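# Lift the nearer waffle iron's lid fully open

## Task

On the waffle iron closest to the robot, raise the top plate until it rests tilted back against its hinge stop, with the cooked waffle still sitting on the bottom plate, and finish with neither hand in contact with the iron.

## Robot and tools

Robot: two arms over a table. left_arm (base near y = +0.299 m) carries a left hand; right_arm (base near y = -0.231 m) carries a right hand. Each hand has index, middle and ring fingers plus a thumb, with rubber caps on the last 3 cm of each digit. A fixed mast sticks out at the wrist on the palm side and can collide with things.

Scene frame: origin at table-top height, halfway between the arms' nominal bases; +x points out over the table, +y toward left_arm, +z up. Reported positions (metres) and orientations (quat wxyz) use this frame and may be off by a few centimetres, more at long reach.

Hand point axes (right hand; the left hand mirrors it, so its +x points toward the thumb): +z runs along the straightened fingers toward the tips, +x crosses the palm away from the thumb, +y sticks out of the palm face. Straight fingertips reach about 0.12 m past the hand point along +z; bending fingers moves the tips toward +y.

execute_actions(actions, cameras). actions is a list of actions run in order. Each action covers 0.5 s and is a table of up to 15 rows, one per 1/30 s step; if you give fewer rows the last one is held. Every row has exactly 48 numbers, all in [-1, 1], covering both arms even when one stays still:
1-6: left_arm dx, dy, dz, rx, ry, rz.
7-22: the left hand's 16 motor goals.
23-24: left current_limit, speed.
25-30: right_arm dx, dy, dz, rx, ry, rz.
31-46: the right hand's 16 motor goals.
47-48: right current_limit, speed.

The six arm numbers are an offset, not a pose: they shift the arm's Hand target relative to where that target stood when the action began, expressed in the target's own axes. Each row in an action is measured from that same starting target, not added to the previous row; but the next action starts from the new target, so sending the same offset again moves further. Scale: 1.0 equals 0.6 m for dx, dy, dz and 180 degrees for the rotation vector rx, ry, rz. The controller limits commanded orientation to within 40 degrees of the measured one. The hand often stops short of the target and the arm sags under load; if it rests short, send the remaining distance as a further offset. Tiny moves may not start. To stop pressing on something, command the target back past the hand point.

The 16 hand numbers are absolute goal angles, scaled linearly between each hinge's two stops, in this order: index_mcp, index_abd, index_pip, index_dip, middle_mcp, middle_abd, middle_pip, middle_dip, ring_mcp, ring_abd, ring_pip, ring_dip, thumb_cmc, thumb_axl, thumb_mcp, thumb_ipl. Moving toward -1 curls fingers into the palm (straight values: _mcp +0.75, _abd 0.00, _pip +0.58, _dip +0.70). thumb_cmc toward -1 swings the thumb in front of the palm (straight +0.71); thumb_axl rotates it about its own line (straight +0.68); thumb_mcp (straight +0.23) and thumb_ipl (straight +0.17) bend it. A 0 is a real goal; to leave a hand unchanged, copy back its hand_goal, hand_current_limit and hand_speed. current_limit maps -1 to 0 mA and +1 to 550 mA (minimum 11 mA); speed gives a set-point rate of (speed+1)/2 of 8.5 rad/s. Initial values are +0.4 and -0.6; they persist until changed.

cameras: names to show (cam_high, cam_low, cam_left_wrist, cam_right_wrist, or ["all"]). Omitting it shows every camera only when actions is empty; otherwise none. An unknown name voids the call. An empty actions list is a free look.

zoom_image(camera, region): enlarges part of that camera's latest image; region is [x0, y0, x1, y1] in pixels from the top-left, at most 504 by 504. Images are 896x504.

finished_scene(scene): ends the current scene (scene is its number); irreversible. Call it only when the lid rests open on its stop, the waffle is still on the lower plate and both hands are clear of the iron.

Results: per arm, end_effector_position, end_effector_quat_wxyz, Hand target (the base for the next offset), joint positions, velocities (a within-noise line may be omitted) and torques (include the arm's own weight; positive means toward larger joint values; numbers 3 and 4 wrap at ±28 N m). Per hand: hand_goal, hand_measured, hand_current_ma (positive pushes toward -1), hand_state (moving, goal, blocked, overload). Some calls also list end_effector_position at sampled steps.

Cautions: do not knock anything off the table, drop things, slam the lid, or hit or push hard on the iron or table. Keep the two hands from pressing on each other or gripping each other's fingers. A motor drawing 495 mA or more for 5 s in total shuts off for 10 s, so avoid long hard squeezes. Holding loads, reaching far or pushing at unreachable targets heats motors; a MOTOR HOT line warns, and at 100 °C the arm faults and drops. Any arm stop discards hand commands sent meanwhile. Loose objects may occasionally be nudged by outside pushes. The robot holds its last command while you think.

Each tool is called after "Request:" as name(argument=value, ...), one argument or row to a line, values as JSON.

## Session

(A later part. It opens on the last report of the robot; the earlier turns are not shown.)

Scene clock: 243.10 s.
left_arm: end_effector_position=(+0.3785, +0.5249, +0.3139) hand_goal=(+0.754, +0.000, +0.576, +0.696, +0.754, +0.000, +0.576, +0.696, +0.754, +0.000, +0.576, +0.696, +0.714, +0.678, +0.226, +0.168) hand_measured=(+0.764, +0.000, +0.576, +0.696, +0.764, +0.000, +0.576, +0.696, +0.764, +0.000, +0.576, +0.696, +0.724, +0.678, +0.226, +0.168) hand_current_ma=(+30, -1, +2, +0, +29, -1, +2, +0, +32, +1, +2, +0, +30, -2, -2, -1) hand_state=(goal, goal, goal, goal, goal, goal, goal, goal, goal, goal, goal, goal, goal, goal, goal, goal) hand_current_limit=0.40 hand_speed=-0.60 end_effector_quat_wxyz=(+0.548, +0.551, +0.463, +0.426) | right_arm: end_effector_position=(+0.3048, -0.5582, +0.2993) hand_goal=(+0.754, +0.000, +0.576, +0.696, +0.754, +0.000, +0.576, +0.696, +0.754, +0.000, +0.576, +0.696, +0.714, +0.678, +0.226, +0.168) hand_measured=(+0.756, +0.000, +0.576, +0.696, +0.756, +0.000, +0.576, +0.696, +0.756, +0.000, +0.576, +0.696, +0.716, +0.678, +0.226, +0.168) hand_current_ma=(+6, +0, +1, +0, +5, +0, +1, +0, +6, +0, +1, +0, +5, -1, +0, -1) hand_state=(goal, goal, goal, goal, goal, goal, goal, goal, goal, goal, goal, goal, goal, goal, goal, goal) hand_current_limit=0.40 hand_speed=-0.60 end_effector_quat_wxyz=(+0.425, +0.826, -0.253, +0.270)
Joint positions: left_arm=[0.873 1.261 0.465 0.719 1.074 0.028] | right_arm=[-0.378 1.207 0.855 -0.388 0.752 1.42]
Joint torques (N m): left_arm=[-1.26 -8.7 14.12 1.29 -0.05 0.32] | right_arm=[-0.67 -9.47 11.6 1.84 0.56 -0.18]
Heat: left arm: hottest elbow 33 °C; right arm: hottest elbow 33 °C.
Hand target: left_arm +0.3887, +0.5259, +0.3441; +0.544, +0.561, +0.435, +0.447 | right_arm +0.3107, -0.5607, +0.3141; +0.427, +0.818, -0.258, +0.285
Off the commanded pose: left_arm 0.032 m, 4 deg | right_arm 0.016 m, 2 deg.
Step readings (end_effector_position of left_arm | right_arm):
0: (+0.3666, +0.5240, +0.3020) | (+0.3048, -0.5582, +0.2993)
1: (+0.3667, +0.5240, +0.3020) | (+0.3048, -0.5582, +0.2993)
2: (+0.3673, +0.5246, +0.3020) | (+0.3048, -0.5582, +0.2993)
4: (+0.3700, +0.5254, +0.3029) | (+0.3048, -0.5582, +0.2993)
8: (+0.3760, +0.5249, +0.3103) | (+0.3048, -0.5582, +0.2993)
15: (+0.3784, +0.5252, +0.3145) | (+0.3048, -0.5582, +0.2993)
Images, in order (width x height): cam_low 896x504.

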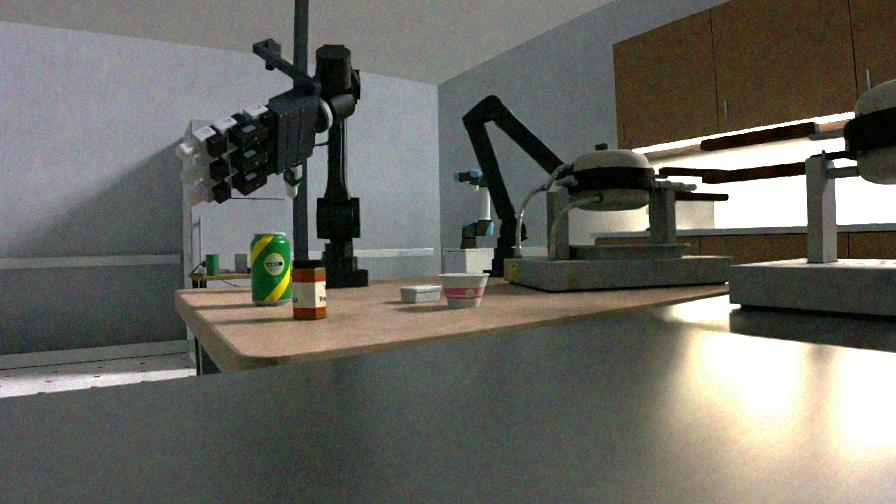

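Request:
execute_actions(
  actions=[
    [[-0.002,0.003,0.1,-0.011,0,0.014,0.754,0,0.576,0.696,0.754,0,0.576,0.696,0.754,0,0.576,0.696,0.714,0.678,0.226,0.168,0.4,-0.6,0,0,0,0,0,0,0.754,0,0.576,0.696,0.754,0,0.576,0.696,0.754,0,0.576,0.696,0.714,0.678,0.226,0.168,0.4,-0.6]],
  ],
  cameras=["cam_low","cam_high","cam_left_wrist"],
)

Request:
zoom_image(
  camera="cam_low",
  region=[640, 155, 740, 215],
)

Request:
zoom_image(
  camera="cam_high",
  region=[660, 180, 780, 330],
)

Scene clock: 252.53 s.
left_arm: end_effector_position=(+0.4339, +0.5079, +0.3212) hand_goal=(+0.754, +0.000, +0.576, +0.696, +0.754, +0.000, +0.576, +0.696, +0.754, +0.000, +0.576, +0.696, +0.714, +0.678, +0.226, +0.168) hand_measured=(+0.766, +0.000, +0.578, +0.696, +0.766, +0.000, +0.578, +0.696, +0.766, +0.000, +0.578, +0.696, +0.724, +0.678, +0.226, +0.168) hand_current_ma=(+37, -1, +6, +0, +38, +0, +5, +0, +38, +1, +5, +0, +30, -2, -1, -1) hand_state=(goal, goal, goal, goal, goal, goal, goal, goal, goal, goal, goal, goal, goal, goal, goal, goal) hand_current_limit=0.40 hand_speed=-0.60 end_effector_quat_wxyz=(+0.545, +0.557, +0.442, +0.445) | right_arm: end_effector_position=(+0.3048, -0.5582, +0.2993) hand_goal=(+0.754, +0.000, +0.576, +0.696, +0.754, +0.000, +0.576, +0.696, +0.754, +0.000, +0.576, +0.696, +0.714, +0.678, +0.226, +0.168) hand_measured=(+0.756, +0.000, +0.576, +0.696, +0.756, +0.000, +0.576, +0.696, +0.756, +0.000, +0.576, +0.696, +0.716, +0.678, +0.226, +0.168) hand_current_ma=(+6, +0, +1, +0, +5, +0, +1, +0, +6, +0, +1, +0, +5, -1, +0, -1) hand_state=(goal, goal, goal, goal, goal, goal, goal, goal, goal, goal, goal, goal, goal, goal, goal, goal) hand_current_limit=0.40 hand_speed=-0.60 end_effector_quat_wxyz=(+0.425, +0.826, -0.253, +0.270)
Joint positions: left_arm=[0.721 1.361 0.543 0.8 0.927 0.029] | right_arm=[-0.378 1.207 0.855 -0.388 0.752 1.42]
Joint torques (N m): left_arm=[-1.14 -8.12 14.24 2.45 -0.13 0.28] | right_arm=[-0.21 -10.34 11.85 1.8 0.6 -0.2]
Heat: left arm: hottest elbow 34 °C; right arm: hottest elbow 33 °C.
Hand target: left_arm +0.4469, +0.5115, +0.3454; +0.544, +0.561, +0.415, +0.466 | right_arm +0.3107, -0.5607, +0.3141; +0.427, +0.818, -0.258, +0.285
Off the commanded pose: left_arm 0.028 m, 4 deg | right_arm 0.016 m, 2 deg.
Step readings (end_effector_position of left_arm | right_arm):
0: (+0.3785, +0.5248, +0.3139) | (+0.3048, -0.5582, +0.2993)
1: (+0.3789, +0.5255, +0.3139) | (+0.3048, -0.5582, +0.2993)
2: (+0.3812, +0.5264, +0.3139) | (+0.3048, -0.5582, +0.2993)
4: (+0.3927, +0.5230, +0.3166) | (+0.3048, -0.5582, +0.2993)
8: (+0.4212, +0.5068, +0.3217) | (+0.3048, -0.5582, +0.2993)
15: (+0.4336, +0.5075, +0.3188) | (+0.3048, -0.5582, +0.2993)
camera_calibration:
cam_left_wrist: T_world_to_cam=[[-0.120274, -0.787513, -0.604448, 0.618504], [-0.678207, 0.509814, -0.529268, 0.146152], [0.724961, 0.346284, -0.595415, -0.177193], [0, 0, 0, 1]] pos_world=[0.301969, 0.473929, 0.345703]
Images, in order (width x height): cam_high 896x504, cam_low 896x504, cam_left_wrist 896x504.

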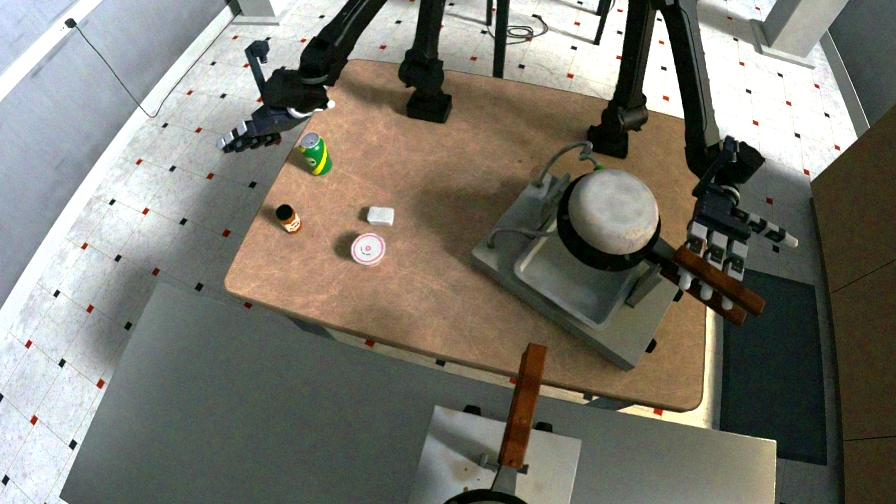

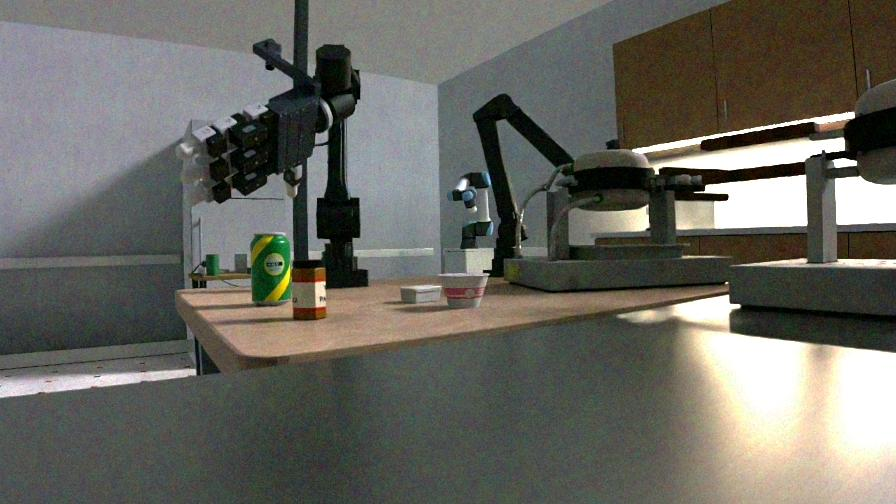

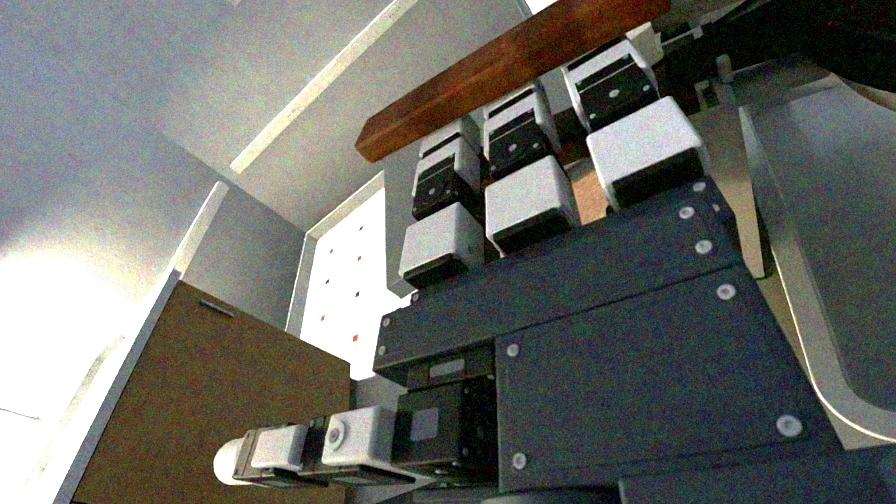

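Scaled by 5.040 from the camera's 896x504 image, which has a finer 1280x720 frame.

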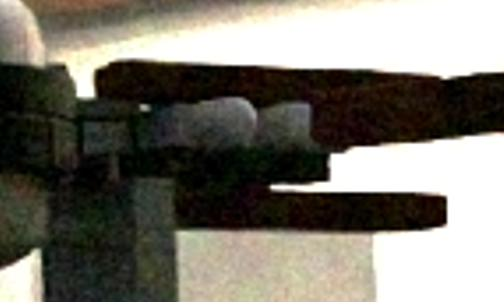

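Scaled by 3.360 from the camera's 896x504 image, which has a finer 1280x720 frame.

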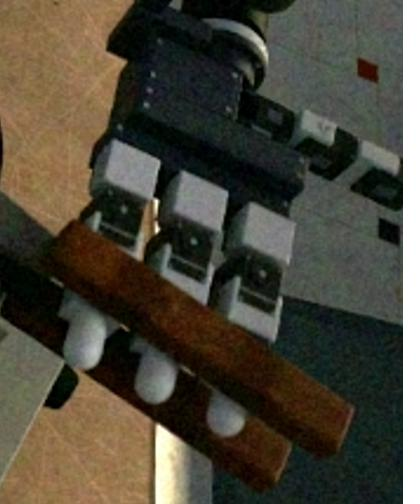

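Request:
execute_actions(
  actions=[
    [[-0.01,-0.02,0.06,0,0,0,0.754,0,0.576,0.696,0.754,0,0.576,0.696,0.754,0,0.576,0.696,0.714,0.678,0.226,0.168,0.4,-0.6,0,0,0,0,0,0,0.754,0,0.576,0.696,0.754,0,0.576,0.696,0.754,0,0.576,0.696,0.714,0.678,0.226,0.168,0.4,-0.6]],
    [[-0.01,0,0.055,0,0,0,0.754,0,0.576,0.696,0.754,0,0.576,0.696,0.754,0,0.576,0.696,0.714,0.678,0.226,0.168,0.4,-0.6,0,0,0,0,0,0,0.754,0,0.576,0.696,0.754,0,0.576,0.696,0.754,0,0.576,0.696,0.714,0.678,0.226,0.168,0.4,-0.6]],
  ],
  cameras=["cam_low","cam_high","cam_left_wrist"],
)

Request:
zoom_image(
  camera="cam_low",
  region=[640, 135, 760, 215],
)

Request:
zoom_image(
  camera="cam_high",
  region=[660, 180, 780, 330],
)

Scene clock: 265.43 s.
left_arm: end_effector_position=(+0.4511, +0.5071, +0.3223) hand_goal=(+0.754, +0.000, +0.576, +0.696, +0.754, +0.000, +0.576, +0.696, +0.754, +0.000, +0.576, +0.696, +0.714, +0.678, +0.226, +0.168) hand_measured=(+0.782, -0.006, +0.586, +0.698, +0.784, +0.000, +0.582, +0.696, +0.854, -0.002, +0.532, +0.696, +0.724, +0.678, +0.226, +0.168) hand_current_ma=(+100, -12, +32, +2, +116, -1, +15, +0, +385, -4, -162, +0, +32, -2, -2, -1) hand_state=(blocked, goal, goal, goal, blocked, goal, goal, goal, blocked, goal, blocked, goal, goal, goal, goal, goal) hand_current_limit=0.40 hand_speed=-0.60 end_effector_quat_wxyz=(+0.545, +0.541, +0.449, +0.457) | right_arm: end_effector_position=(+0.3048, -0.5582, +0.2993) hand_goal=(+0.754, +0.000, +0.576, +0.696, +0.754, +0.000, +0.576, +0.696, +0.754, +0.000, +0.576, +0.696, +0.714, +0.678, +0.226, +0.168) hand_measured=(+0.756, +0.000, +0.576, +0.696, +0.756, +0.000, +0.576, +0.696, +0.756, +0.000, +0.576, +0.696, +0.716, +0.678, +0.226, +0.168) hand_current_ma=(+6, +0, +1, +0, +5, +0, +1, +0, +6, +0, +1, +0, +5, -1, +0, -1) hand_state=(goal, goal, goal, goal, goal, goal, goal, goal, goal, goal, goal, goal, goal, goal, goal, goal) hand_current_limit=0.40 hand_speed=-0.60 end_effector_quat_wxyz=(+0.425, +0.826, -0.253, +0.270)
Joint positions: left_arm=[0.669 1.402 0.561 0.86 0.84 -0.009] | right_arm=[-0.378 1.207 0.855 -0.388 0.752 1.42]
Joint torques (N m): left_arm=[-9.41 -4.01 18.13 1.43 -3.08 0.68] | right_arm=[-0.91 -9.99 11.58 1.73 0.57 -0.14]
Heat: left arm: hottest elbow 35 °C; right arm: hottest elbow 34 °C.
Hand target: left_arm +0.5120, +0.4853, +0.3342; +0.544, +0.561, +0.415, +0.466 | right_arm +0.3107, -0.5607, +0.3141; +0.427, +0.818, -0.258, +0.285
Off the commanded pose: left_arm 0.066 m, 5 deg | right_arm 0.016 m, 2 deg.
Step readings (end_effector_position of left_arm | right_arm):
0: (+0.4339, +0.5079, +0.3212) | (+0.3048, -0.5582, +0.2993)
1: (+0.4342, +0.5082, +0.3211) | (+0.3048, -0.5582, +0.2993)
2: (+0.4357, +0.5084, +0.3206) | (+0.3048, -0.5582, +0.2993)
4: (+0.4429, +0.5082, +0.3190) | (+0.3048, -0.5582, +0.2993)
8: (+0.4489, +0.5055, +0.3202) | (+0.3048, -0.5582, +0.2993)
15: (+0.4488, +0.5057, +0.3204) | (+0.3048, -0.5582, +0.2993)
16: (+0.4490, +0.5058, +0.3203) | (+0.3048, -0.5582, +0.2993)
17: (+0.4495, +0.5057, +0.3203) | (+0.3048, -0.5582, +0.2993)
19: (+0.4503, +0.5060, +0.3209) | (+0.3048, -0.5582, +0.2993)
23: (+0.4509, +0.5067, +0.3217) | (+0.3048, -0.5582, +0.2993)
30: (+0.4511, +0.5069, +0.3222) | (+0.3048, -0.5582, +0.2993)
camera_calibration:
cam_left_wrist: T_world_to_cam=[[-0.0797523, -0.799023, -0.595989, 0.605377], [-0.68377, 0.478905, -0.550553, 0.183817], [0.725326, 0.363611, -0.584541, -0.201205], [0, 0, 0, 1]] pos_world=[0.319908, 0.46884, 0.344387]
Images, in order (width x height): cam_high 896x504, cam_low 896x504, cam_left_wrist 896x504.

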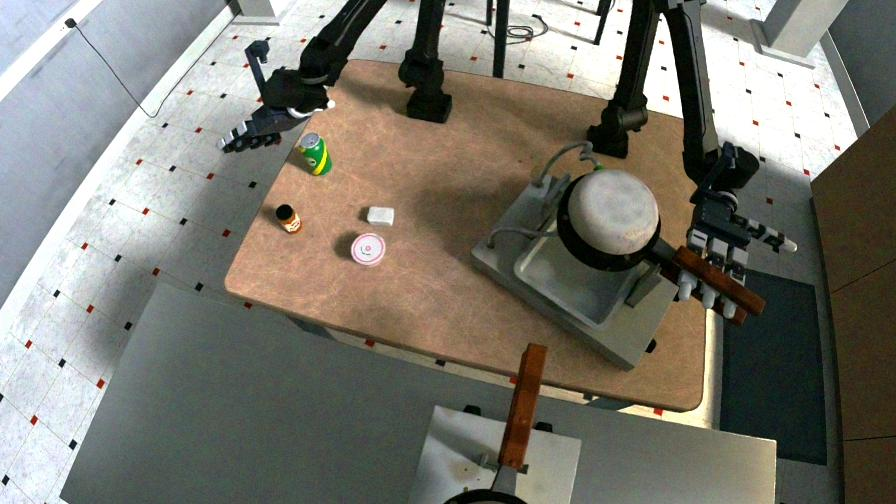

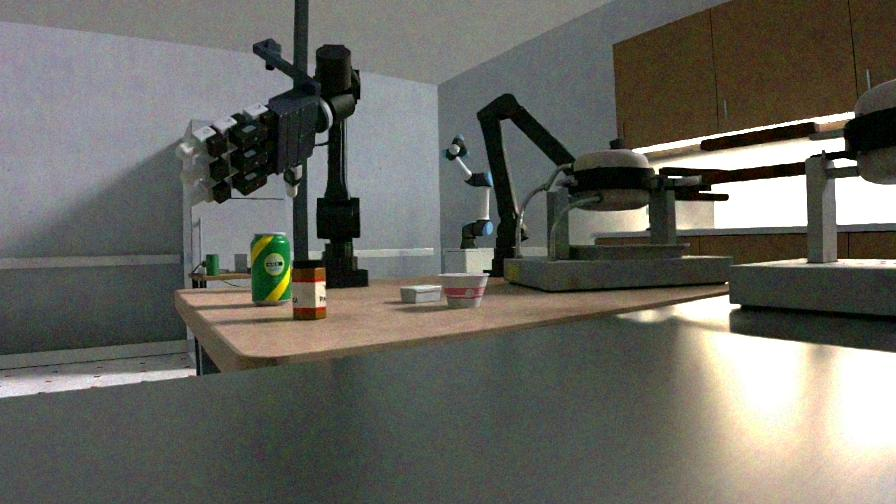

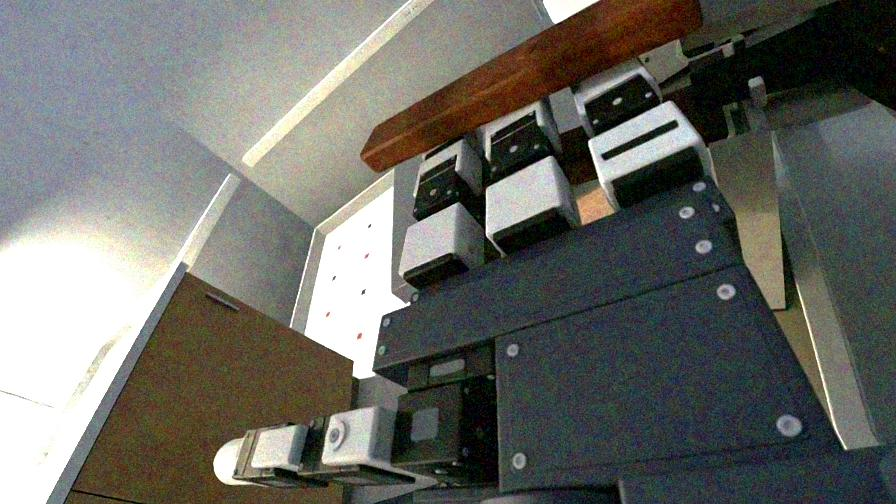

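Scaled by 4.200 from the camera's 896x504 image, which has a finer 1280x720 frame.

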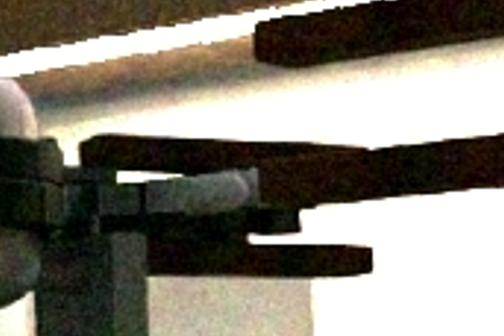

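Scaled by 3.360 from the camera's 896x504 image, which has a finer 1280x720 frame.

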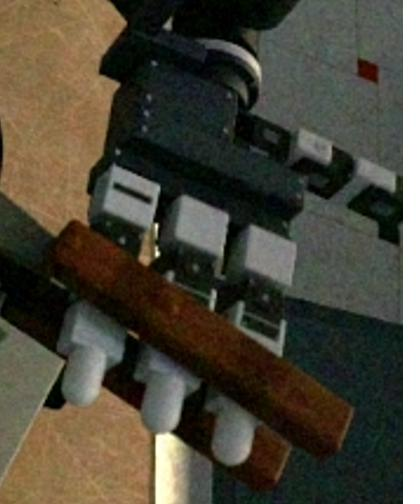

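Request:
execute_actions(
  actions=[
    [[0.01,-0.01,-0.1,0,0,0,0.754,0,0.576,0.696,0.754,0,0.576,0.696,0.754,0,0.576,0.696,0.714,0.678,0.226,0.168,0.75,-0.6,0,0,0,0,0,0,0.754,0,0.576,0.696,0.754,0,0.576,0.696,0.754,0,0.576,0.696,0.714,0.678,0.226,0.168,0.4,-0.6]],
  ],
)

Scene clock: 279.13 s.
left_arm: end_effector_position=(+0.4472, +0.5043, +0.3207) hand_goal=(+0.754, +0.000, +0.576, +0.696, +0.754, +0.000, +0.576, +0.696, +0.754, +0.000, +0.576, +0.696, +0.714, +0.678, +0.226, +0.168) hand_measured=(+0.778, +0.000, +0.586, +0.698, +0.776, +0.000, +0.582, +0.696, +0.804, +0.000, +0.572, +0.696, +0.724, +0.678, +0.226, +0.168) hand_current_ma=(+88, +1, +28, +2, +77, +0, +16, +0, +200, +1, -13, +0, +32, -2, -2, -1) hand_state=(blocked, goal, goal, goal, blocked, goal, goal, goal, blocked, goal, goal, goal, goal, goal, goal, goal) hand_current_limit=0.75 hand_speed=-0.60 end_effector_quat_wxyz=(+0.544, +0.555, +0.431, +0.458) | right_arm: end_effector_position=(+0.3048, -0.5582, +0.2993) hand_goal=(+0.754, +0.000, +0.576, +0.696, +0.754, +0.000, +0.576, +0.696, +0.754, +0.000, +0.576, +0.696, +0.714, +0.678, +0.226, +0.168) hand_measured=(+0.756, +0.000, +0.576, +0.696, +0.756, +0.000, +0.576, +0.696, +0.756, +0.000, +0.576, +0.696, +0.716, +0.678, +0.226, +0.168) hand_current_ma=(+6, +0, +1, +0, +5, +0, +1, +0, +6, +0, +1, +0, +5, -1, +0, -1) hand_state=(goal, goal, goal, goal, goal, goal, goal, goal, goal, goal, goal, goal, goal, goal, goal, goal) hand_current_limit=0.40 hand_speed=-0.60 end_effector_quat_wxyz=(+0.425, +0.826, -0.253, +0.270)
Joint positions: left_arm=[0.686 1.411 0.561 0.869 0.887 0.023] | right_arm=[-0.378 1.207 0.855 -0.388 0.752 1.42]
Joint torques (N m): left_arm=[-0.62 -8.18 11.62 2.3 0.32 0.32] | right_arm=[-0.32 -10.17 11.79 1.81 0.57 -0.2]
Heat: left arm: hottest elbow 39 °C; right arm: hottest elbow 34 °C.
Hand target: left_arm +0.4551, +0.5048, +0.3272; +0.544, +0.561, +0.415, +0.466 | right_arm +0.3107, -0.5607, +0.3141; +0.427, +0.818, -0.258, +0.285
Off the commanded pose: left_arm 0.010 m, 2 deg | right_arm 0.016 m, 2 deg.
Step readings (end_effector_position of left_arm | right_arm):
0: (+0.4511, +0.5071, +0.3223) | (+0.3048, -0.5582, +0.2993)
1: (+0.4511, +0.5067, +0.3224) | (+0.3048, -0.5582, +0.2993)
2: (+0.4507, +0.5063, +0.3226) | (+0.3048, -0.5582, +0.2993)
4: (+0.4495, +0.5065, +0.3221) | (+0.3048, -0.5582, +0.2993)
8: (+0.4480, +0.5053, +0.3211) | (+0.3048, -0.5582, +0.2993)
15: (+0.4473, +0.5044, +0.3206) | (+0.3048, -0.5582, +0.2993)

Request:
execute_actions(
  actions=[
    [[0,0.05,0,0,0,0,0.754,0,0.576,0.696,0.754,0,0.576,0.696,0.754,0,0.576,0.696,0.714,0.678,0.226,0.168,0.75,-0.6,0,0,0,0,0,0,0.754,0,0.576,0.696,0.754,0,0.576,0.696,0.754,0,0.576,0.696,0.714,0.678,0.226,0.168,0.4,-0.6]],
    [[0,0.06,0,0,0,0.02,0.754,0,0.576,0.696,0.754,0,0.576,0.696,0.754,0,0.576,0.696,0.714,0.678,0.226,0.168,0.75,-0.6,0,0,0,0,0,0,0.754,0,0.576,0.696,0.754,0,0.576,0.696,0.754,0,0.576,0.696,0.714,0.678,0.226,0.168,0.4,-0.6]],
  ],
  cameras=["cam_low","cam_high","cam_left_wrist"],
)

Request:
zoom_image(
  camera="cam_low",
  region=[540, 115, 760, 235],
)

Request:
zoom_image(
  camera="cam_high",
  region=[560, 150, 780, 330],
)

Scene clock: 283.93 s.
left_arm: end_effector_position=(+0.4445, +0.4969, +0.3280) hand_goal=(+0.754, +0.000, +0.576, +0.696, +0.754, +0.000, +0.576, +0.696, +0.754, +0.000, +0.576, +0.696, +0.714, +0.678, +0.226, +0.168) hand_measured=(+0.778, +0.000, +0.584, +0.698, +0.780, +0.000, +0.582, +0.696, +0.786, +0.000, +0.582, +0.696, +0.724, +0.678, +0.226, +0.168) hand_current_ma=(+86, +1, +23, +2, +95, +1, +17, +0, +121, +2, +13, +0, +32, -2, -2, -1) hand_state=(blocked, goal, goal, goal, blocked, goal, goal, goal, blocked, goal, goal, goal, goal, goal, goal, goal) hand_current_limit=0.75 hand_speed=-0.60 end_effector_quat_wxyz=(+0.531, +0.571, +0.450, +0.435) | right_arm: end_effector_position=(+0.3048, -0.5582, +0.2993) hand_goal=(+0.754, +0.000, +0.576, +0.696, +0.754, +0.000, +0.576, +0.696, +0.754, +0.000, +0.576, +0.696, +0.714, +0.678, +0.226, +0.168) hand_measured=(+0.756, +0.000, +0.576, +0.696, +0.756, +0.000, +0.576, +0.696, +0.756, +0.000, +0.576, +0.696, +0.716, +0.678, +0.226, +0.168) hand_current_ma=(+6, +0, +1, +0, +5, +0, +1, +0, +6, +0, +1, +0, +5, -1, +0, -1) hand_state=(goal, goal, goal, goal, goal, goal, goal, goal, goal, goal, goal, goal, goal, goal, goal, goal) hand_current_limit=0.40 hand_speed=-0.60 end_effector_quat_wxyz=(+0.425, +0.826, -0.253, +0.270)
Joint positions: left_arm=[0.687 1.304 0.566 0.645 0.892 0.091] | right_arm=[-0.378 1.207 0.855 -0.388 0.752 1.42]
Joint torques (N m): left_arm=[-0.03 -11.34 17.57 2 0.51 0.26] | right_arm=[-0.79 -9.93 11.73 1.76 0.58 -0.17]
Heat: left arm: hottest elbow 39 °C; right arm: hottest elbow 34 °C.
Hand target: left_arm +0.4523, +0.5006, +0.3929; +0.529, +0.573, +0.398, +0.483 | right_arm +0.3107, -0.5607, +0.3141; +0.427, +0.818, -0.258, +0.285
Off the commanded pose: left_arm 0.066 m, 8 deg | right_arm 0.016 m, 2 deg.
Step readings (end_effector_position of left_arm | right_arm):
0: (+0.4472, +0.5042, +0.3207) | (+0.3048, -0.5582, +0.2993)
1: (+0.4472, +0.5042, +0.3207) | (+0.3048, -0.5582, +0.2993)
2: (+0.4474, +0.5044, +0.3201) | (+0.3048, -0.5582, +0.2993)
4: (+0.4475, +0.5047, +0.3198) | (+0.3048, -0.5582, +0.2993)
8: (+0.4466, +0.5036, +0.3228) | (+0.3048, -0.5582, +0.2993)
15: (+0.4464, +0.5031, +0.3231) | (+0.3048, -0.5582, +0.2993)
16: (+0.4464, +0.5030, +0.3231) | (+0.3048, -0.5582, +0.2993)
17: (+0.4466, +0.5029, +0.3233) | (+0.3048, -0.5582, +0.2993)
19: (+0.4464, +0.5017, +0.3254) | (+0.3048, -0.5582, +0.2993)
23: (+0.4451, +0.4989, +0.3271) | (+0.3048, -0.5582, +0.2993)
30: (+0.4443, +0.4970, +0.3277) | (+0.3048, -0.5582, +0.2993)
camera_calibration:
cam_left_wrist: T_world_to_cam=[[-0.149262, -0.778554, -0.609569, 0.625329], [-0.700453, 0.518375, -0.490564, 0.155381], [0.697916, 0.353751, -0.622715, -0.15977], [0, 0, 0, 1]] pos_world=[0.313681, 0.462825, 0.357914]
Images, in order (width x height): cam_high 896x504, cam_low 896x504, cam_left_wrist 896x504.

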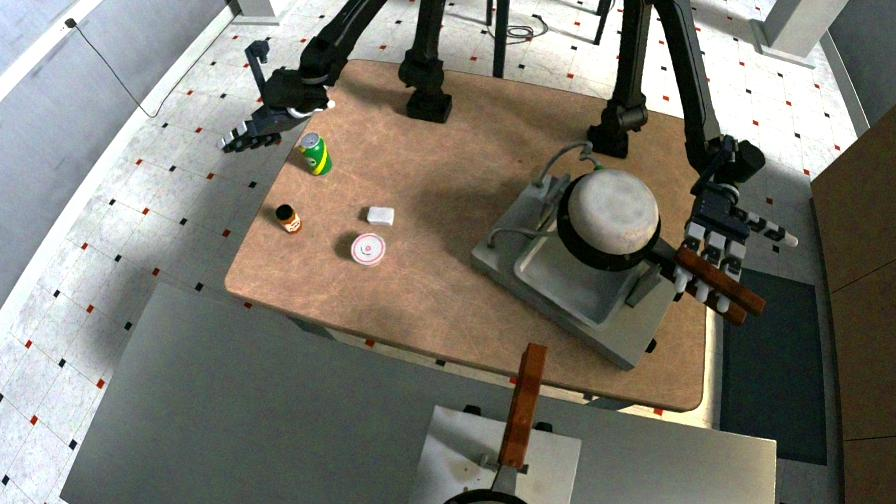

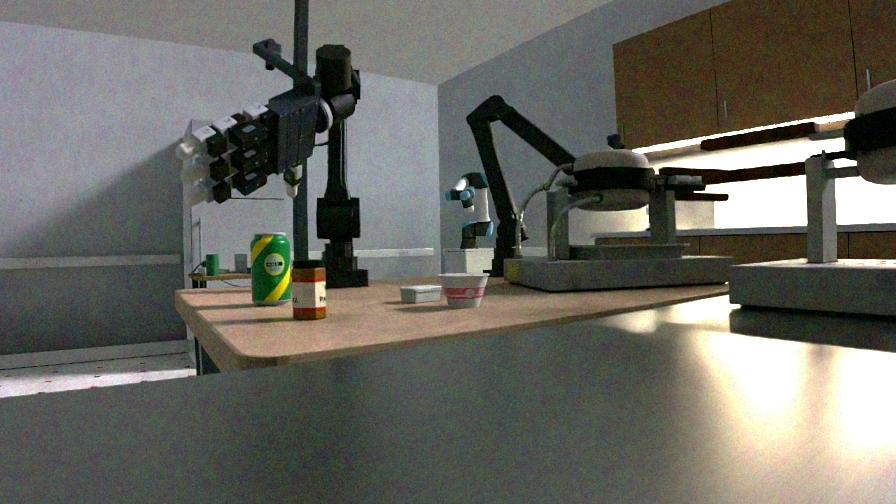

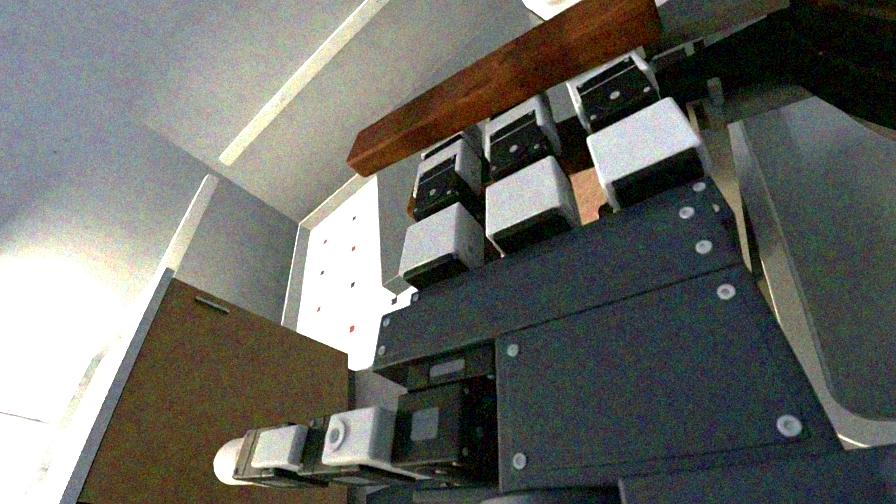

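Scaled by 2.291 from the camera's 896x504 image, which has a finer 1280x720 frame.

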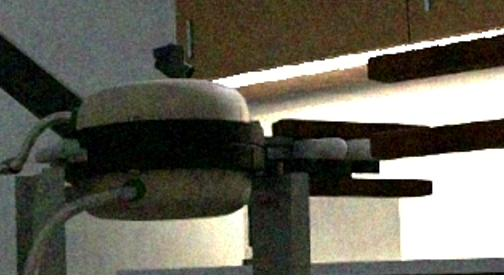

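Scaled by 2.291 from the camera's 896x504 image, which has a finer 1280x720 frame.

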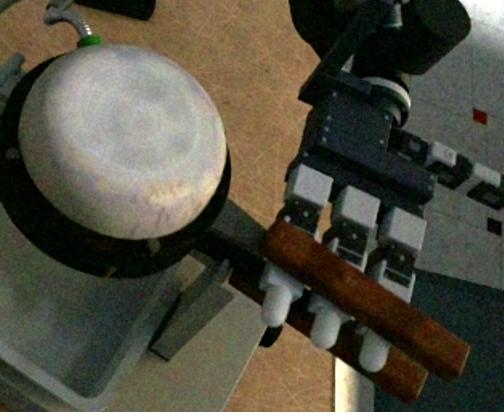

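Request:
execute_actions(
  actions=[
    [[0,0.05,0,0,0,0,0.754,0,0.576,0.696,0.754,0,0.576,0.696,0.754,0,0.576,0.696,0.714,0.678,0.226,0.168,0.75,-0.6,0,0,0,0,0,0,0.754,0,0.576,0.696,0.754,0,0.576,0.696,0.754,0,0.576,0.696,0.714,0.678,0.226,0.168,0.4,-0.6]],
    [[0,0.05,0,0,0,0,0.754,0,0.576,0.696,0.754,0,0.576,0.696,0.754,0,0.576,0.696,0.714,0.678,0.226,0.168,0.75,-0.6,0,0,0,0,0,0,0.754,0,0.576,0.696,0.754,0,0.576,0.696,0.754,0,0.576,0.696,0.714,0.678,0.226,0.168,0.4,-0.6]],
  ],
)

Scene clock: 290.60 s.
left_arm: end_effector_position=(+0.4394, +0.4924, +0.3547) hand_goal=(+0.754, +0.000, +0.576, +0.696, +0.754, +0.000, +0.576, +0.696, +0.754, +0.000, +0.576, +0.696, +0.714, +0.678, +0.226, +0.168) hand_measured=(+0.774, +0.000, +0.584, +0.698, +0.796, +0.002, +0.590, +0.696, +0.838, +0.020, +0.598, +0.696, +0.724, +0.678, +0.226, +0.168) hand_current_ma=(+72, +1, +22, +2, +167, +6, +45, +0, +361, +57, +70, +0, +32, -2, -2, -1) hand_state=(blocked, goal, goal, goal, blocked, goal, goal, goal, blocked, blocked, blocked, goal, goal, goal, goal, goal) hand_current_limit=0.75 hand_speed=-0.60 end_effector_quat_wxyz=(+0.519, +0.577, +0.465, +0.425) | right_arm: end_effector_position=(+0.3048, -0.5582, +0.2993) hand_goal=(+0.754, +0.000, +0.576, +0.696, +0.754, +0.000, +0.576, +0.696, +0.754, +0.000, +0.576, +0.696, +0.714, +0.678, +0.226, +0.168) hand_measured=(+0.756, +0.000, +0.576, +0.696, +0.756, +0.000, +0.576, +0.696, +0.756, +0.000, +0.576, +0.696, +0.716, +0.678, +0.226, +0.168) hand_current_ma=(+6, +0, +1, +0, +5, +0, +1, +0, +6, +0, +1, +0, +5, -1, +0, -1) hand_state=(goal, goal, goal, goal, goal, goal, goal, goal, goal, goal, goal, goal, goal, goal, goal, goal) hand_current_limit=0.40 hand_speed=-0.60 end_effector_quat_wxyz=(+0.425, +0.826, -0.253, +0.270)
Joint positions: left_arm=[0.687 1.184 0.598 0.43 0.877 0.129] | right_arm=[-0.378 1.207 0.855 -0.388 0.752 1.42]
Joint torques (N m): left_arm=[-0.5 -12.04 21.76 2.58 1 -0.01] | right_arm=[-0.62 -10.34 11.71 1.66 0.6 -0.19]
Heat: left arm: hottest elbow 40 °C; right arm: hottest elbow 34 °C.
Hand target: left_arm +0.4491, +0.4931, +0.4523; +0.529, +0.573, +0.398, +0.483 | right_arm +0.3107, -0.5607, +0.3141; +0.427, +0.818, -0.258, +0.285
Off the commanded pose: left_arm 0.098 m, 10 deg | right_arm 0.016 m, 2 deg.
Step readings (end_effector_position of left_arm | right_arm):
0: (+0.4445, +0.4969, +0.3282) | (+0.3048, -0.5582, +0.2993)
1: (+0.4446, +0.4969, +0.3280) | (+0.3048, -0.5582, +0.2993)
2: (+0.4447, +0.4970, +0.3288) | (+0.3048, -0.5582, +0.2993)
4: (+0.4445, +0.4970, +0.3299) | (+0.3048, -0.5582, +0.2993)
8: (+0.4427, +0.4958, +0.3323) | (+0.3048, -0.5582, +0.2993)
15: (+0.4424, +0.4952, +0.3327) | (+0.3048, -0.5582, +0.2993)
16: (+0.4424, +0.4952, +0.3327) | (+0.3048, -0.5582, +0.2993)
17: (+0.4426, +0.4954, +0.3332) | (+0.3048, -0.5582, +0.2993)
19: (+0.4423, +0.4957, +0.3351) | (+0.3048, -0.5582, +0.2993)
23: (+0.4399, +0.4943, +0.3436) | (+0.3048, -0.5582, +0.2993)
30: (+0.4392, +0.4925, +0.3547) | (+0.3048, -0.5582, +0.2993)

Request:
execute_actions(
  actions=[
    [[0,0.02,0,0,0,0.04,0.754,0,0.576,0.696,0.754,0,0.576,0.696,0.754,0,0.576,0.696,0.714,0.678,0.226,0.168,0.75,-0.6,0,0,0,0,0,0,0.754,0,0.576,0.696,0.754,0,0.576,0.696,0.754,0,0.576,0.696,0.714,0.678,0.226,0.168,0.4,-0.6]],
  ],
  cameras=["cam_low","cam_high","cam_left_wrist"],
)

Request:
zoom_image(
  camera="cam_low",
  region=[540, 115, 760, 235],
)

Request:
zoom_image(
  camera="cam_high",
  region=[560, 150, 780, 330],
)

Scene clock: 298.10 s.
left_arm: end_effector_position=(+0.4406, +0.4868, +0.3615) hand_goal=(+0.754, +0.000, +0.576, +0.696, +0.754, +0.000, +0.576, +0.696, +0.754, +0.000, +0.576, +0.696, +0.714, +0.678, +0.226, +0.168) hand_measured=(+0.796, +0.000, +0.592, +0.698, +0.804, +0.000, +0.592, +0.694, +0.822, +0.010, +0.594, +0.696, +0.724, +0.678, +0.226, +0.168) hand_current_ma=(+164, +1, +48, +2, +202, +1, +51, -2, +284, +24, +60, +0, +32, -2, -2, -1) hand_state=(blocked, goal, goal, goal, blocked, goal, goal, goal, blocked, goal, goal, goal, goal, goal, goal, goal) hand_current_limit=0.75 hand_speed=-0.60 end_effector_quat_wxyz=(+0.503, +0.601, +0.438, +0.442) | right_arm: end_effector_position=(+0.3048, -0.5582, +0.2993) hand_goal=(+0.754, +0.000, +0.576, +0.696, +0.754, +0.000, +0.576, +0.696, +0.754, +0.000, +0.576, +0.696, +0.714, +0.678, +0.226, +0.168) hand_measured=(+0.756, +0.000, +0.576, +0.696, +0.756, +0.000, +0.576, +0.696, +0.756, +0.000, +0.576, +0.696, +0.716, +0.678, +0.226, +0.168) hand_current_ma=(+6, +0, +1, +0, +5, +0, +1, +0, +6, +0, +1, +0, +5, -1, +0, -1) hand_state=(goal, goal, goal, goal, goal, goal, goal, goal, goal, goal, goal, goal, goal, goal, goal, goal) hand_current_limit=0.40 hand_speed=-0.60 end_effector_quat_wxyz=(+0.425, +0.826, -0.253, +0.270)
Joint positions: left_arm=[0.691 1.184 0.62 0.396 0.895 0.223] | right_arm=[-0.378 1.207 0.855 -0.388 0.752 1.42]
Joint torques (N m): left_arm=[0.38 -11.81 22.61 2.73 0.8 0.25] | right_arm=[0.15 -10.75 11.64 1.85 0.6 -0.2]
Heat: left arm: hottest elbow 40 °C; right arm: hottest elbow 34 °C.
Hand target: left_arm +0.4485, +0.4916, +0.4642; +0.497, +0.597, +0.361, +0.515 | right_arm +0.3107, -0.5607, +0.3141; +0.427, +0.818, -0.258, +0.285
Off the commanded pose: left_arm 0.103 m, 12 deg | right_arm 0.016 m, 2 deg.
Step readings (end_effector_position of left_arm | right_arm):
0: (+0.4395, +0.4925, +0.3548) | (+0.3048, -0.5582, +0.2993)
1: (+0.4395, +0.4923, +0.3549) | (+0.3048, -0.5582, +0.2993)
2: (+0.4396, +0.4917, +0.3556) | (+0.3048, -0.5582, +0.2993)
4: (+0.4397, +0.4906, +0.3569) | (+0.3048, -0.5582, +0.2993)
8: (+0.4401, +0.4885, +0.3591) | (+0.3048, -0.5582, +0.2993)
15: (+0.4405, +0.4871, +0.3613) | (+0.3048, -0.5582, +0.2993)
camera_calibration:
cam_left_wrist: T_world_to_cam=[[-0.174798, -0.725613, -0.665531, 0.642961], [-0.708944, 0.561816, -0.426335, 0.133693], [0.68326, 0.397302, -0.612623, -0.150945], [0, 0, 0, 1]] pos_world=[0.310304, 0.4514, 0.392436]
Images, in order (width x height): cam_high 896x504, cam_low 896x504, cam_left_wrist 896x504.

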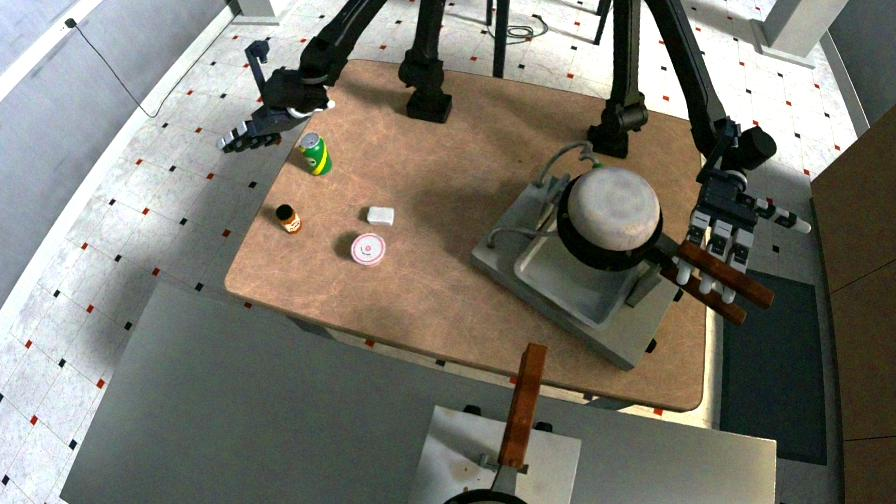

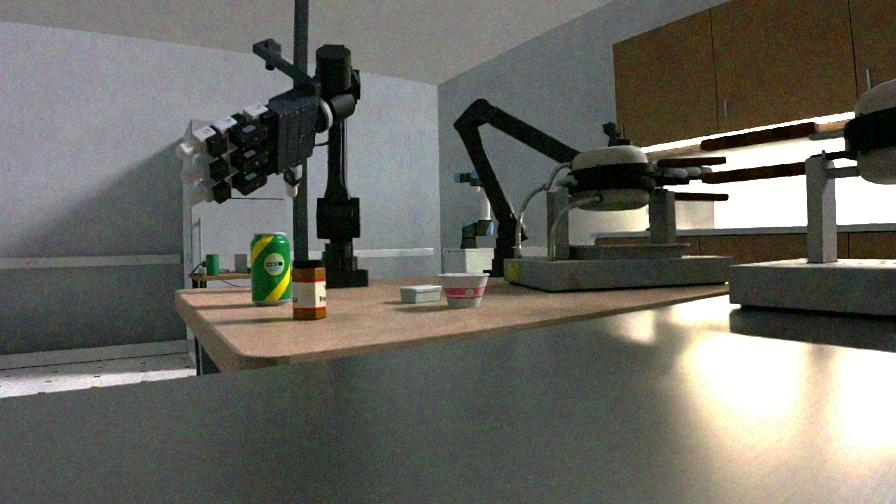

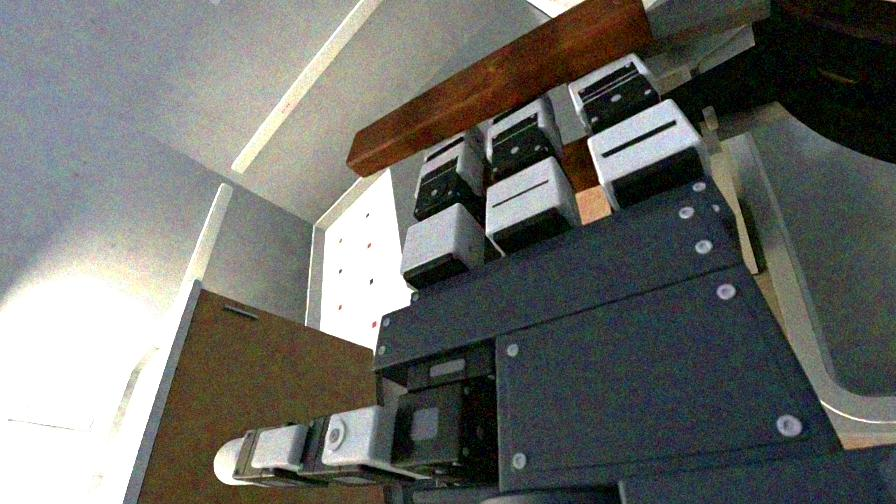

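Scaled by 2.291 from the camera's 896x504 image, which has a finer 1280x720 frame.

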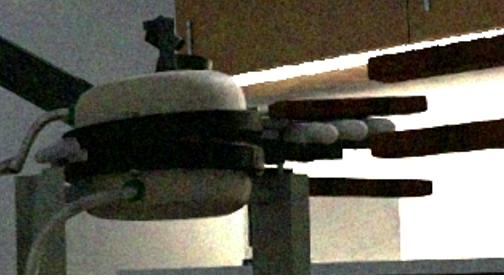

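Scaled by 2.291 from the camera's 896x504 image, which has a finer 1280x720 frame.

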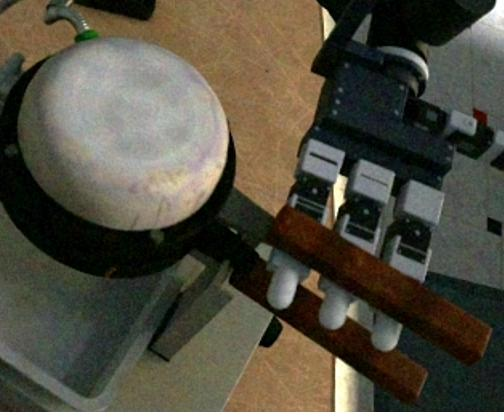

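Request:
execute_actions(
  actions=[
    [[-0.01,0,0.06,0,0,0,0.754,0,0.576,0.696,0.754,0,0.576,0.696,0.754,0,0.576,0.696,0.714,0.678,0.226,0.168,0.75,-0.6,0,0,0,0,0,0,0.754,0,0.576,0.696,0.754,0,0.576,0.696,0.754,0,0.576,0.696,0.714,0.678,0.226,0.168,0.4,-0.6]],
  ],
)

Request:
execute_actions(
  actions=[
    [[0,0,0.05,0,0,0,0.754,0,0.576,0.696,0.754,0,0.576,0.696,0.754,0,0.576,0.696,0.714,0.678,0.226,0.168,0.75,-0.6,0,0,0,0,0,0,0.754,0,0.576,0.696,0.754,0,0.576,0.696,0.754,0,0.576,0.696,0.714,0.678,0.226,0.168,0.4,-0.6]],
  ],
  cameras=["cam_low","cam_high","cam_left_wrist"],
)

Request:
zoom_image(
  camera="cam_high",
  region=[560, 150, 780, 330],
)

Scene clock: 304.40 s.
left_arm: end_effector_position=(+0.4583, +0.4818, +0.3680) hand_goal=(+0.754, +0.000, +0.576, +0.696, +0.754, +0.000, +0.576, +0.696, +0.754, +0.000, +0.576, +0.696, +0.714, +0.678, +0.226, +0.168) hand_measured=(+0.790, -0.004, +0.590, +0.698, +0.806, -0.002, +0.588, +0.694, +0.820, +0.000, +0.580, +0.696, +0.724, +0.678, +0.226, +0.168) hand_current_ma=(+142, -9, +43, +2, +206, -5, +33, -2, +281, -1, +12, +0, +32, -2, -2, -1) hand_state=(blocked, goal, goal, goal, blocked, goal, goal, goal, blocked, goal, goal, goal, goal, goal, goal, goal) hand_current_limit=0.75 hand_speed=-0.60 end_effector_quat_wxyz=(+0.491, +0.603, +0.435, +0.455) | right_arm: end_effector_position=(+0.3048, -0.5582, +0.2993) hand_goal=(+0.754, +0.000, +0.576, +0.696, +0.754, +0.000, +0.576, +0.696, +0.754, +0.000, +0.576, +0.696, +0.714, +0.678, +0.226, +0.168) hand_measured=(+0.756, +0.000, +0.576, +0.696, +0.756, +0.000, +0.576, +0.696, +0.756, +0.000, +0.576, +0.696, +0.716, +0.678, +0.226, +0.168) hand_current_ma=(+6, +0, +1, +0, +5, +0, +1, +0, +6, +0, +1, +0, +5, -1, +0, -1) hand_state=(goal, goal, goal, goal, goal, goal, goal, goal, goal, goal, goal, goal, goal, goal, goal, goal) hand_current_limit=0.40 hand_speed=-0.60 end_effector_quat_wxyz=(+0.425, +0.826, -0.253, +0.270)
Joint positions: left_arm=[0.645 1.204 0.652 0.396 0.829 0.238] | right_arm=[-0.378 1.207 0.855 -0.388 0.752 1.42]
Joint torques (N m): left_arm=[-2.43 -9.93 23.3 3.25 0.29 0.1] | right_arm=[-0.5 -10.52 11.62 1.87 0.59 -0.22]
Heat: left arm: hottest elbow 41 °C; right arm: hottest elbow 34 °C.
Hand target: left_arm +0.4823, +0.4778, +0.4636; +0.497, +0.597, +0.361, +0.515 | right_arm +0.3107, -0.5607, +0.3141; +0.427, +0.818, -0.258, +0.285
Off the commanded pose: left_arm 0.099 m, 11 deg | right_arm 0.016 m, 2 deg.
Step readings (end_effector_position of left_arm | right_arm):
0: (+0.4406, +0.4867, +0.3615) | (+0.3048, -0.5582, +0.2993)
1: (+0.4406, +0.4868, +0.3614) | (+0.3048, -0.5582, +0.2993)
2: (+0.4410, +0.4875, +0.3617) | (+0.3048, -0.5582, +0.2993)
4: (+0.4441, +0.4875, +0.3625) | (+0.3048, -0.5582, +0.2993)
8: (+0.4507, +0.4839, +0.3654) | (+0.3048, -0.5582, +0.2993)
15: (+0.4574, +0.4819, +0.3682) | (+0.3048, -0.5582, +0.2993)

Scene clock: 305.23 s.
left_arm: end_effector_position=(+0.4875, +0.4748, +0.3673) hand_goal=(+0.754, +0.000, +0.576, +0.696, +0.754, +0.000, +0.576, +0.696, +0.754, +0.000, +0.576, +0.696, +0.714, +0.678, +0.226, +0.168) hand_measured=(+0.778, -0.004, +0.582, +0.698, +0.798, -0.002, +0.582, +0.694, +0.816, -0.002, +0.578, +0.696, +0.724, +0.678, +0.226, +0.168) hand_current_ma=(+85, -9, +19, +2, +171, -5, +13, -2, +258, -2, +4, +0, +32, -2, -2, -1) hand_state=(blocked, goal, goal, goal, blocked, goal, goal, goal, blocked, goal, goal, goal, goal, goal, goal, goal) hand_current_limit=0.75 hand_speed=-0.60 end_effector_quat_wxyz=(+0.487, +0.608, +0.433, +0.453) | right_arm: end_effector_position=(+0.3048, -0.5582, +0.2993) hand_goal=(+0.754, +0.000, +0.576, +0.696, +0.754, +0.000, +0.576, +0.696, +0.754, +0.000, +0.576, +0.696, +0.714, +0.678, +0.226, +0.168) hand_measured=(+0.756, +0.000, +0.576, +0.696, +0.756, +0.000, +0.576, +0.696, +0.756, +0.000, +0.576, +0.696, +0.716, +0.678, +0.226, +0.168) hand_current_ma=(+6, +0, +1, +0, +5, +0, +1, +0, +6, +0, +1, +0, +5, -1, +0, -1) hand_state=(goal, goal, goal, goal, goal, goal, goal, goal, goal, goal, goal, goal, goal, goal, goal, goal) hand_current_limit=0.40 hand_speed=-0.60 end_effector_quat_wxyz=(+0.425, +0.826, -0.253, +0.270)
Joint positions: left_arm=[0.587 1.262 0.704 0.396 0.774 0.245] | right_arm=[-0.378 1.207 0.855 -0.388 0.752 1.42]
Joint torques (N m): left_arm=[-2.2 -10.7 23.02 3.44 0.27 0.06] | right_arm=[-0.5 -10.23 11.84 1.92 0.59 -0.22]
Heat: left arm: hottest elbow 41 °C; right arm: hottest elbow 34 °C.
Hand target: left_arm +0.5115, +0.4712, +0.4643; +0.497, +0.597, +0.361, +0.515 | right_arm +0.3107, -0.5607, +0.3141; +0.427, +0.818, -0.258, +0.285
Off the commanded pose: left_arm 0.100 m, 11 deg | right_arm 0.016 m, 2 deg.
Step readings (end_effector_position of left_arm | right_arm):
0: (+0.4583, +0.4818, +0.3680) | (+0.3048, -0.5582, +0.2993)
1: (+0.4586, +0.4820, +0.3680) | (+0.3048, -0.5582, +0.2993)
2: (+0.4599, +0.4821, +0.3681) | (+0.3048, -0.5582, +0.2993)
4: (+0.4658, +0.4811, +0.3674) | (+0.3048, -0.5582, +0.2993)
8: (+0.4801, +0.4767, +0.3652) | (+0.3048, -0.5582, +0.2993)
15: (+0.4867, +0.4754, +0.3651) | (+0.3048, -0.5582, +0.2993)
camera_calibration:
cam_left_wrist: T_world_to_cam=[[-0.167349, -0.700004, -0.694254, 0.641177], [-0.717137, 0.569655, -0.401508, 0.167314], [0.676542, 0.430683, -0.597329, -0.192888], [0, 0, 0, 1]] pos_world=[0.357785, 0.436589, 0.3971]
Images, in order (width x height): cam_high 896x504, cam_low 896x504, cam_left_wrist 896x504.

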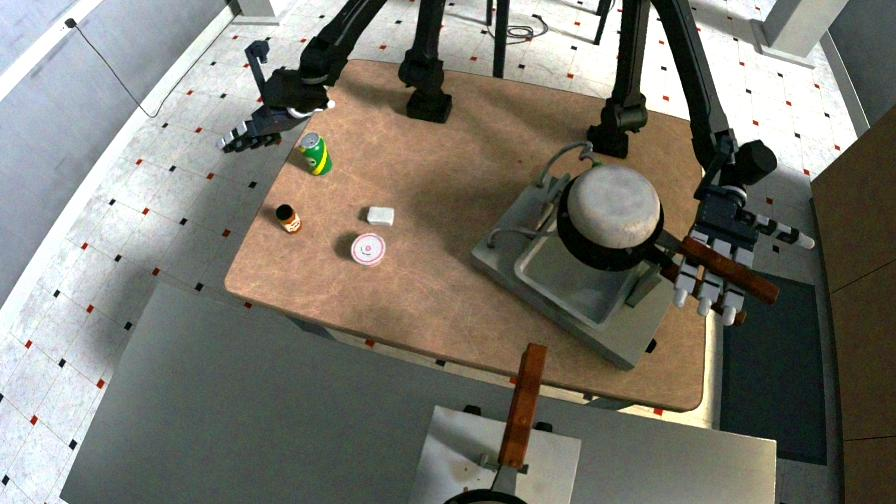

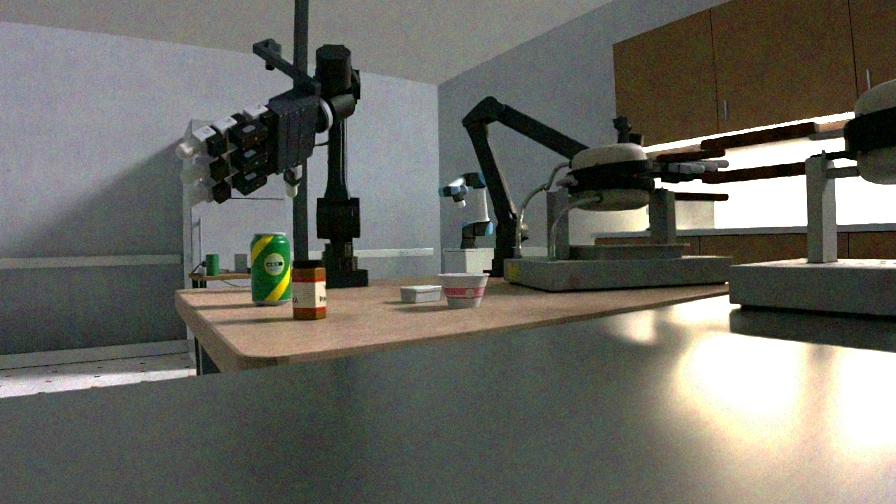

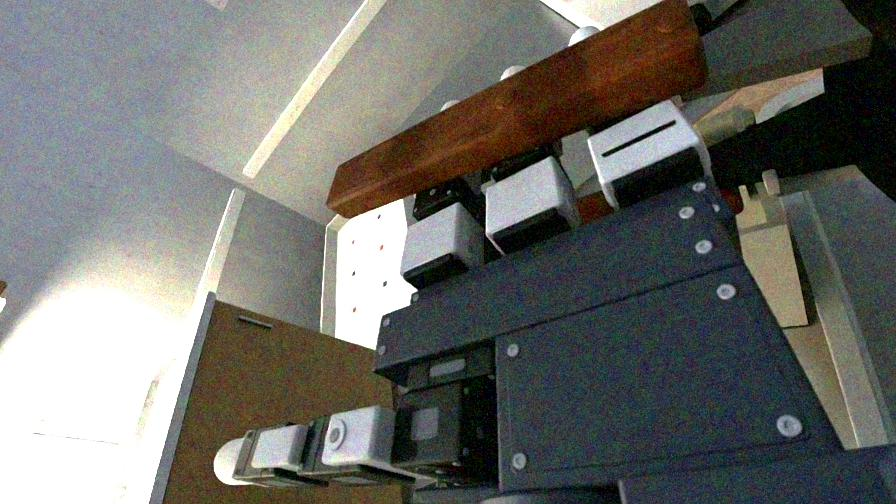

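Scaled by 2.291 from the camera's 896x504 image, which has a finer 1280x720 frame.

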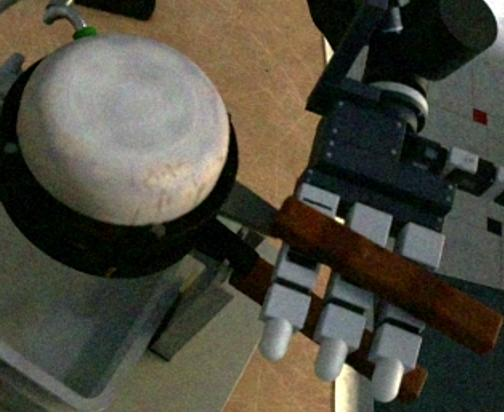

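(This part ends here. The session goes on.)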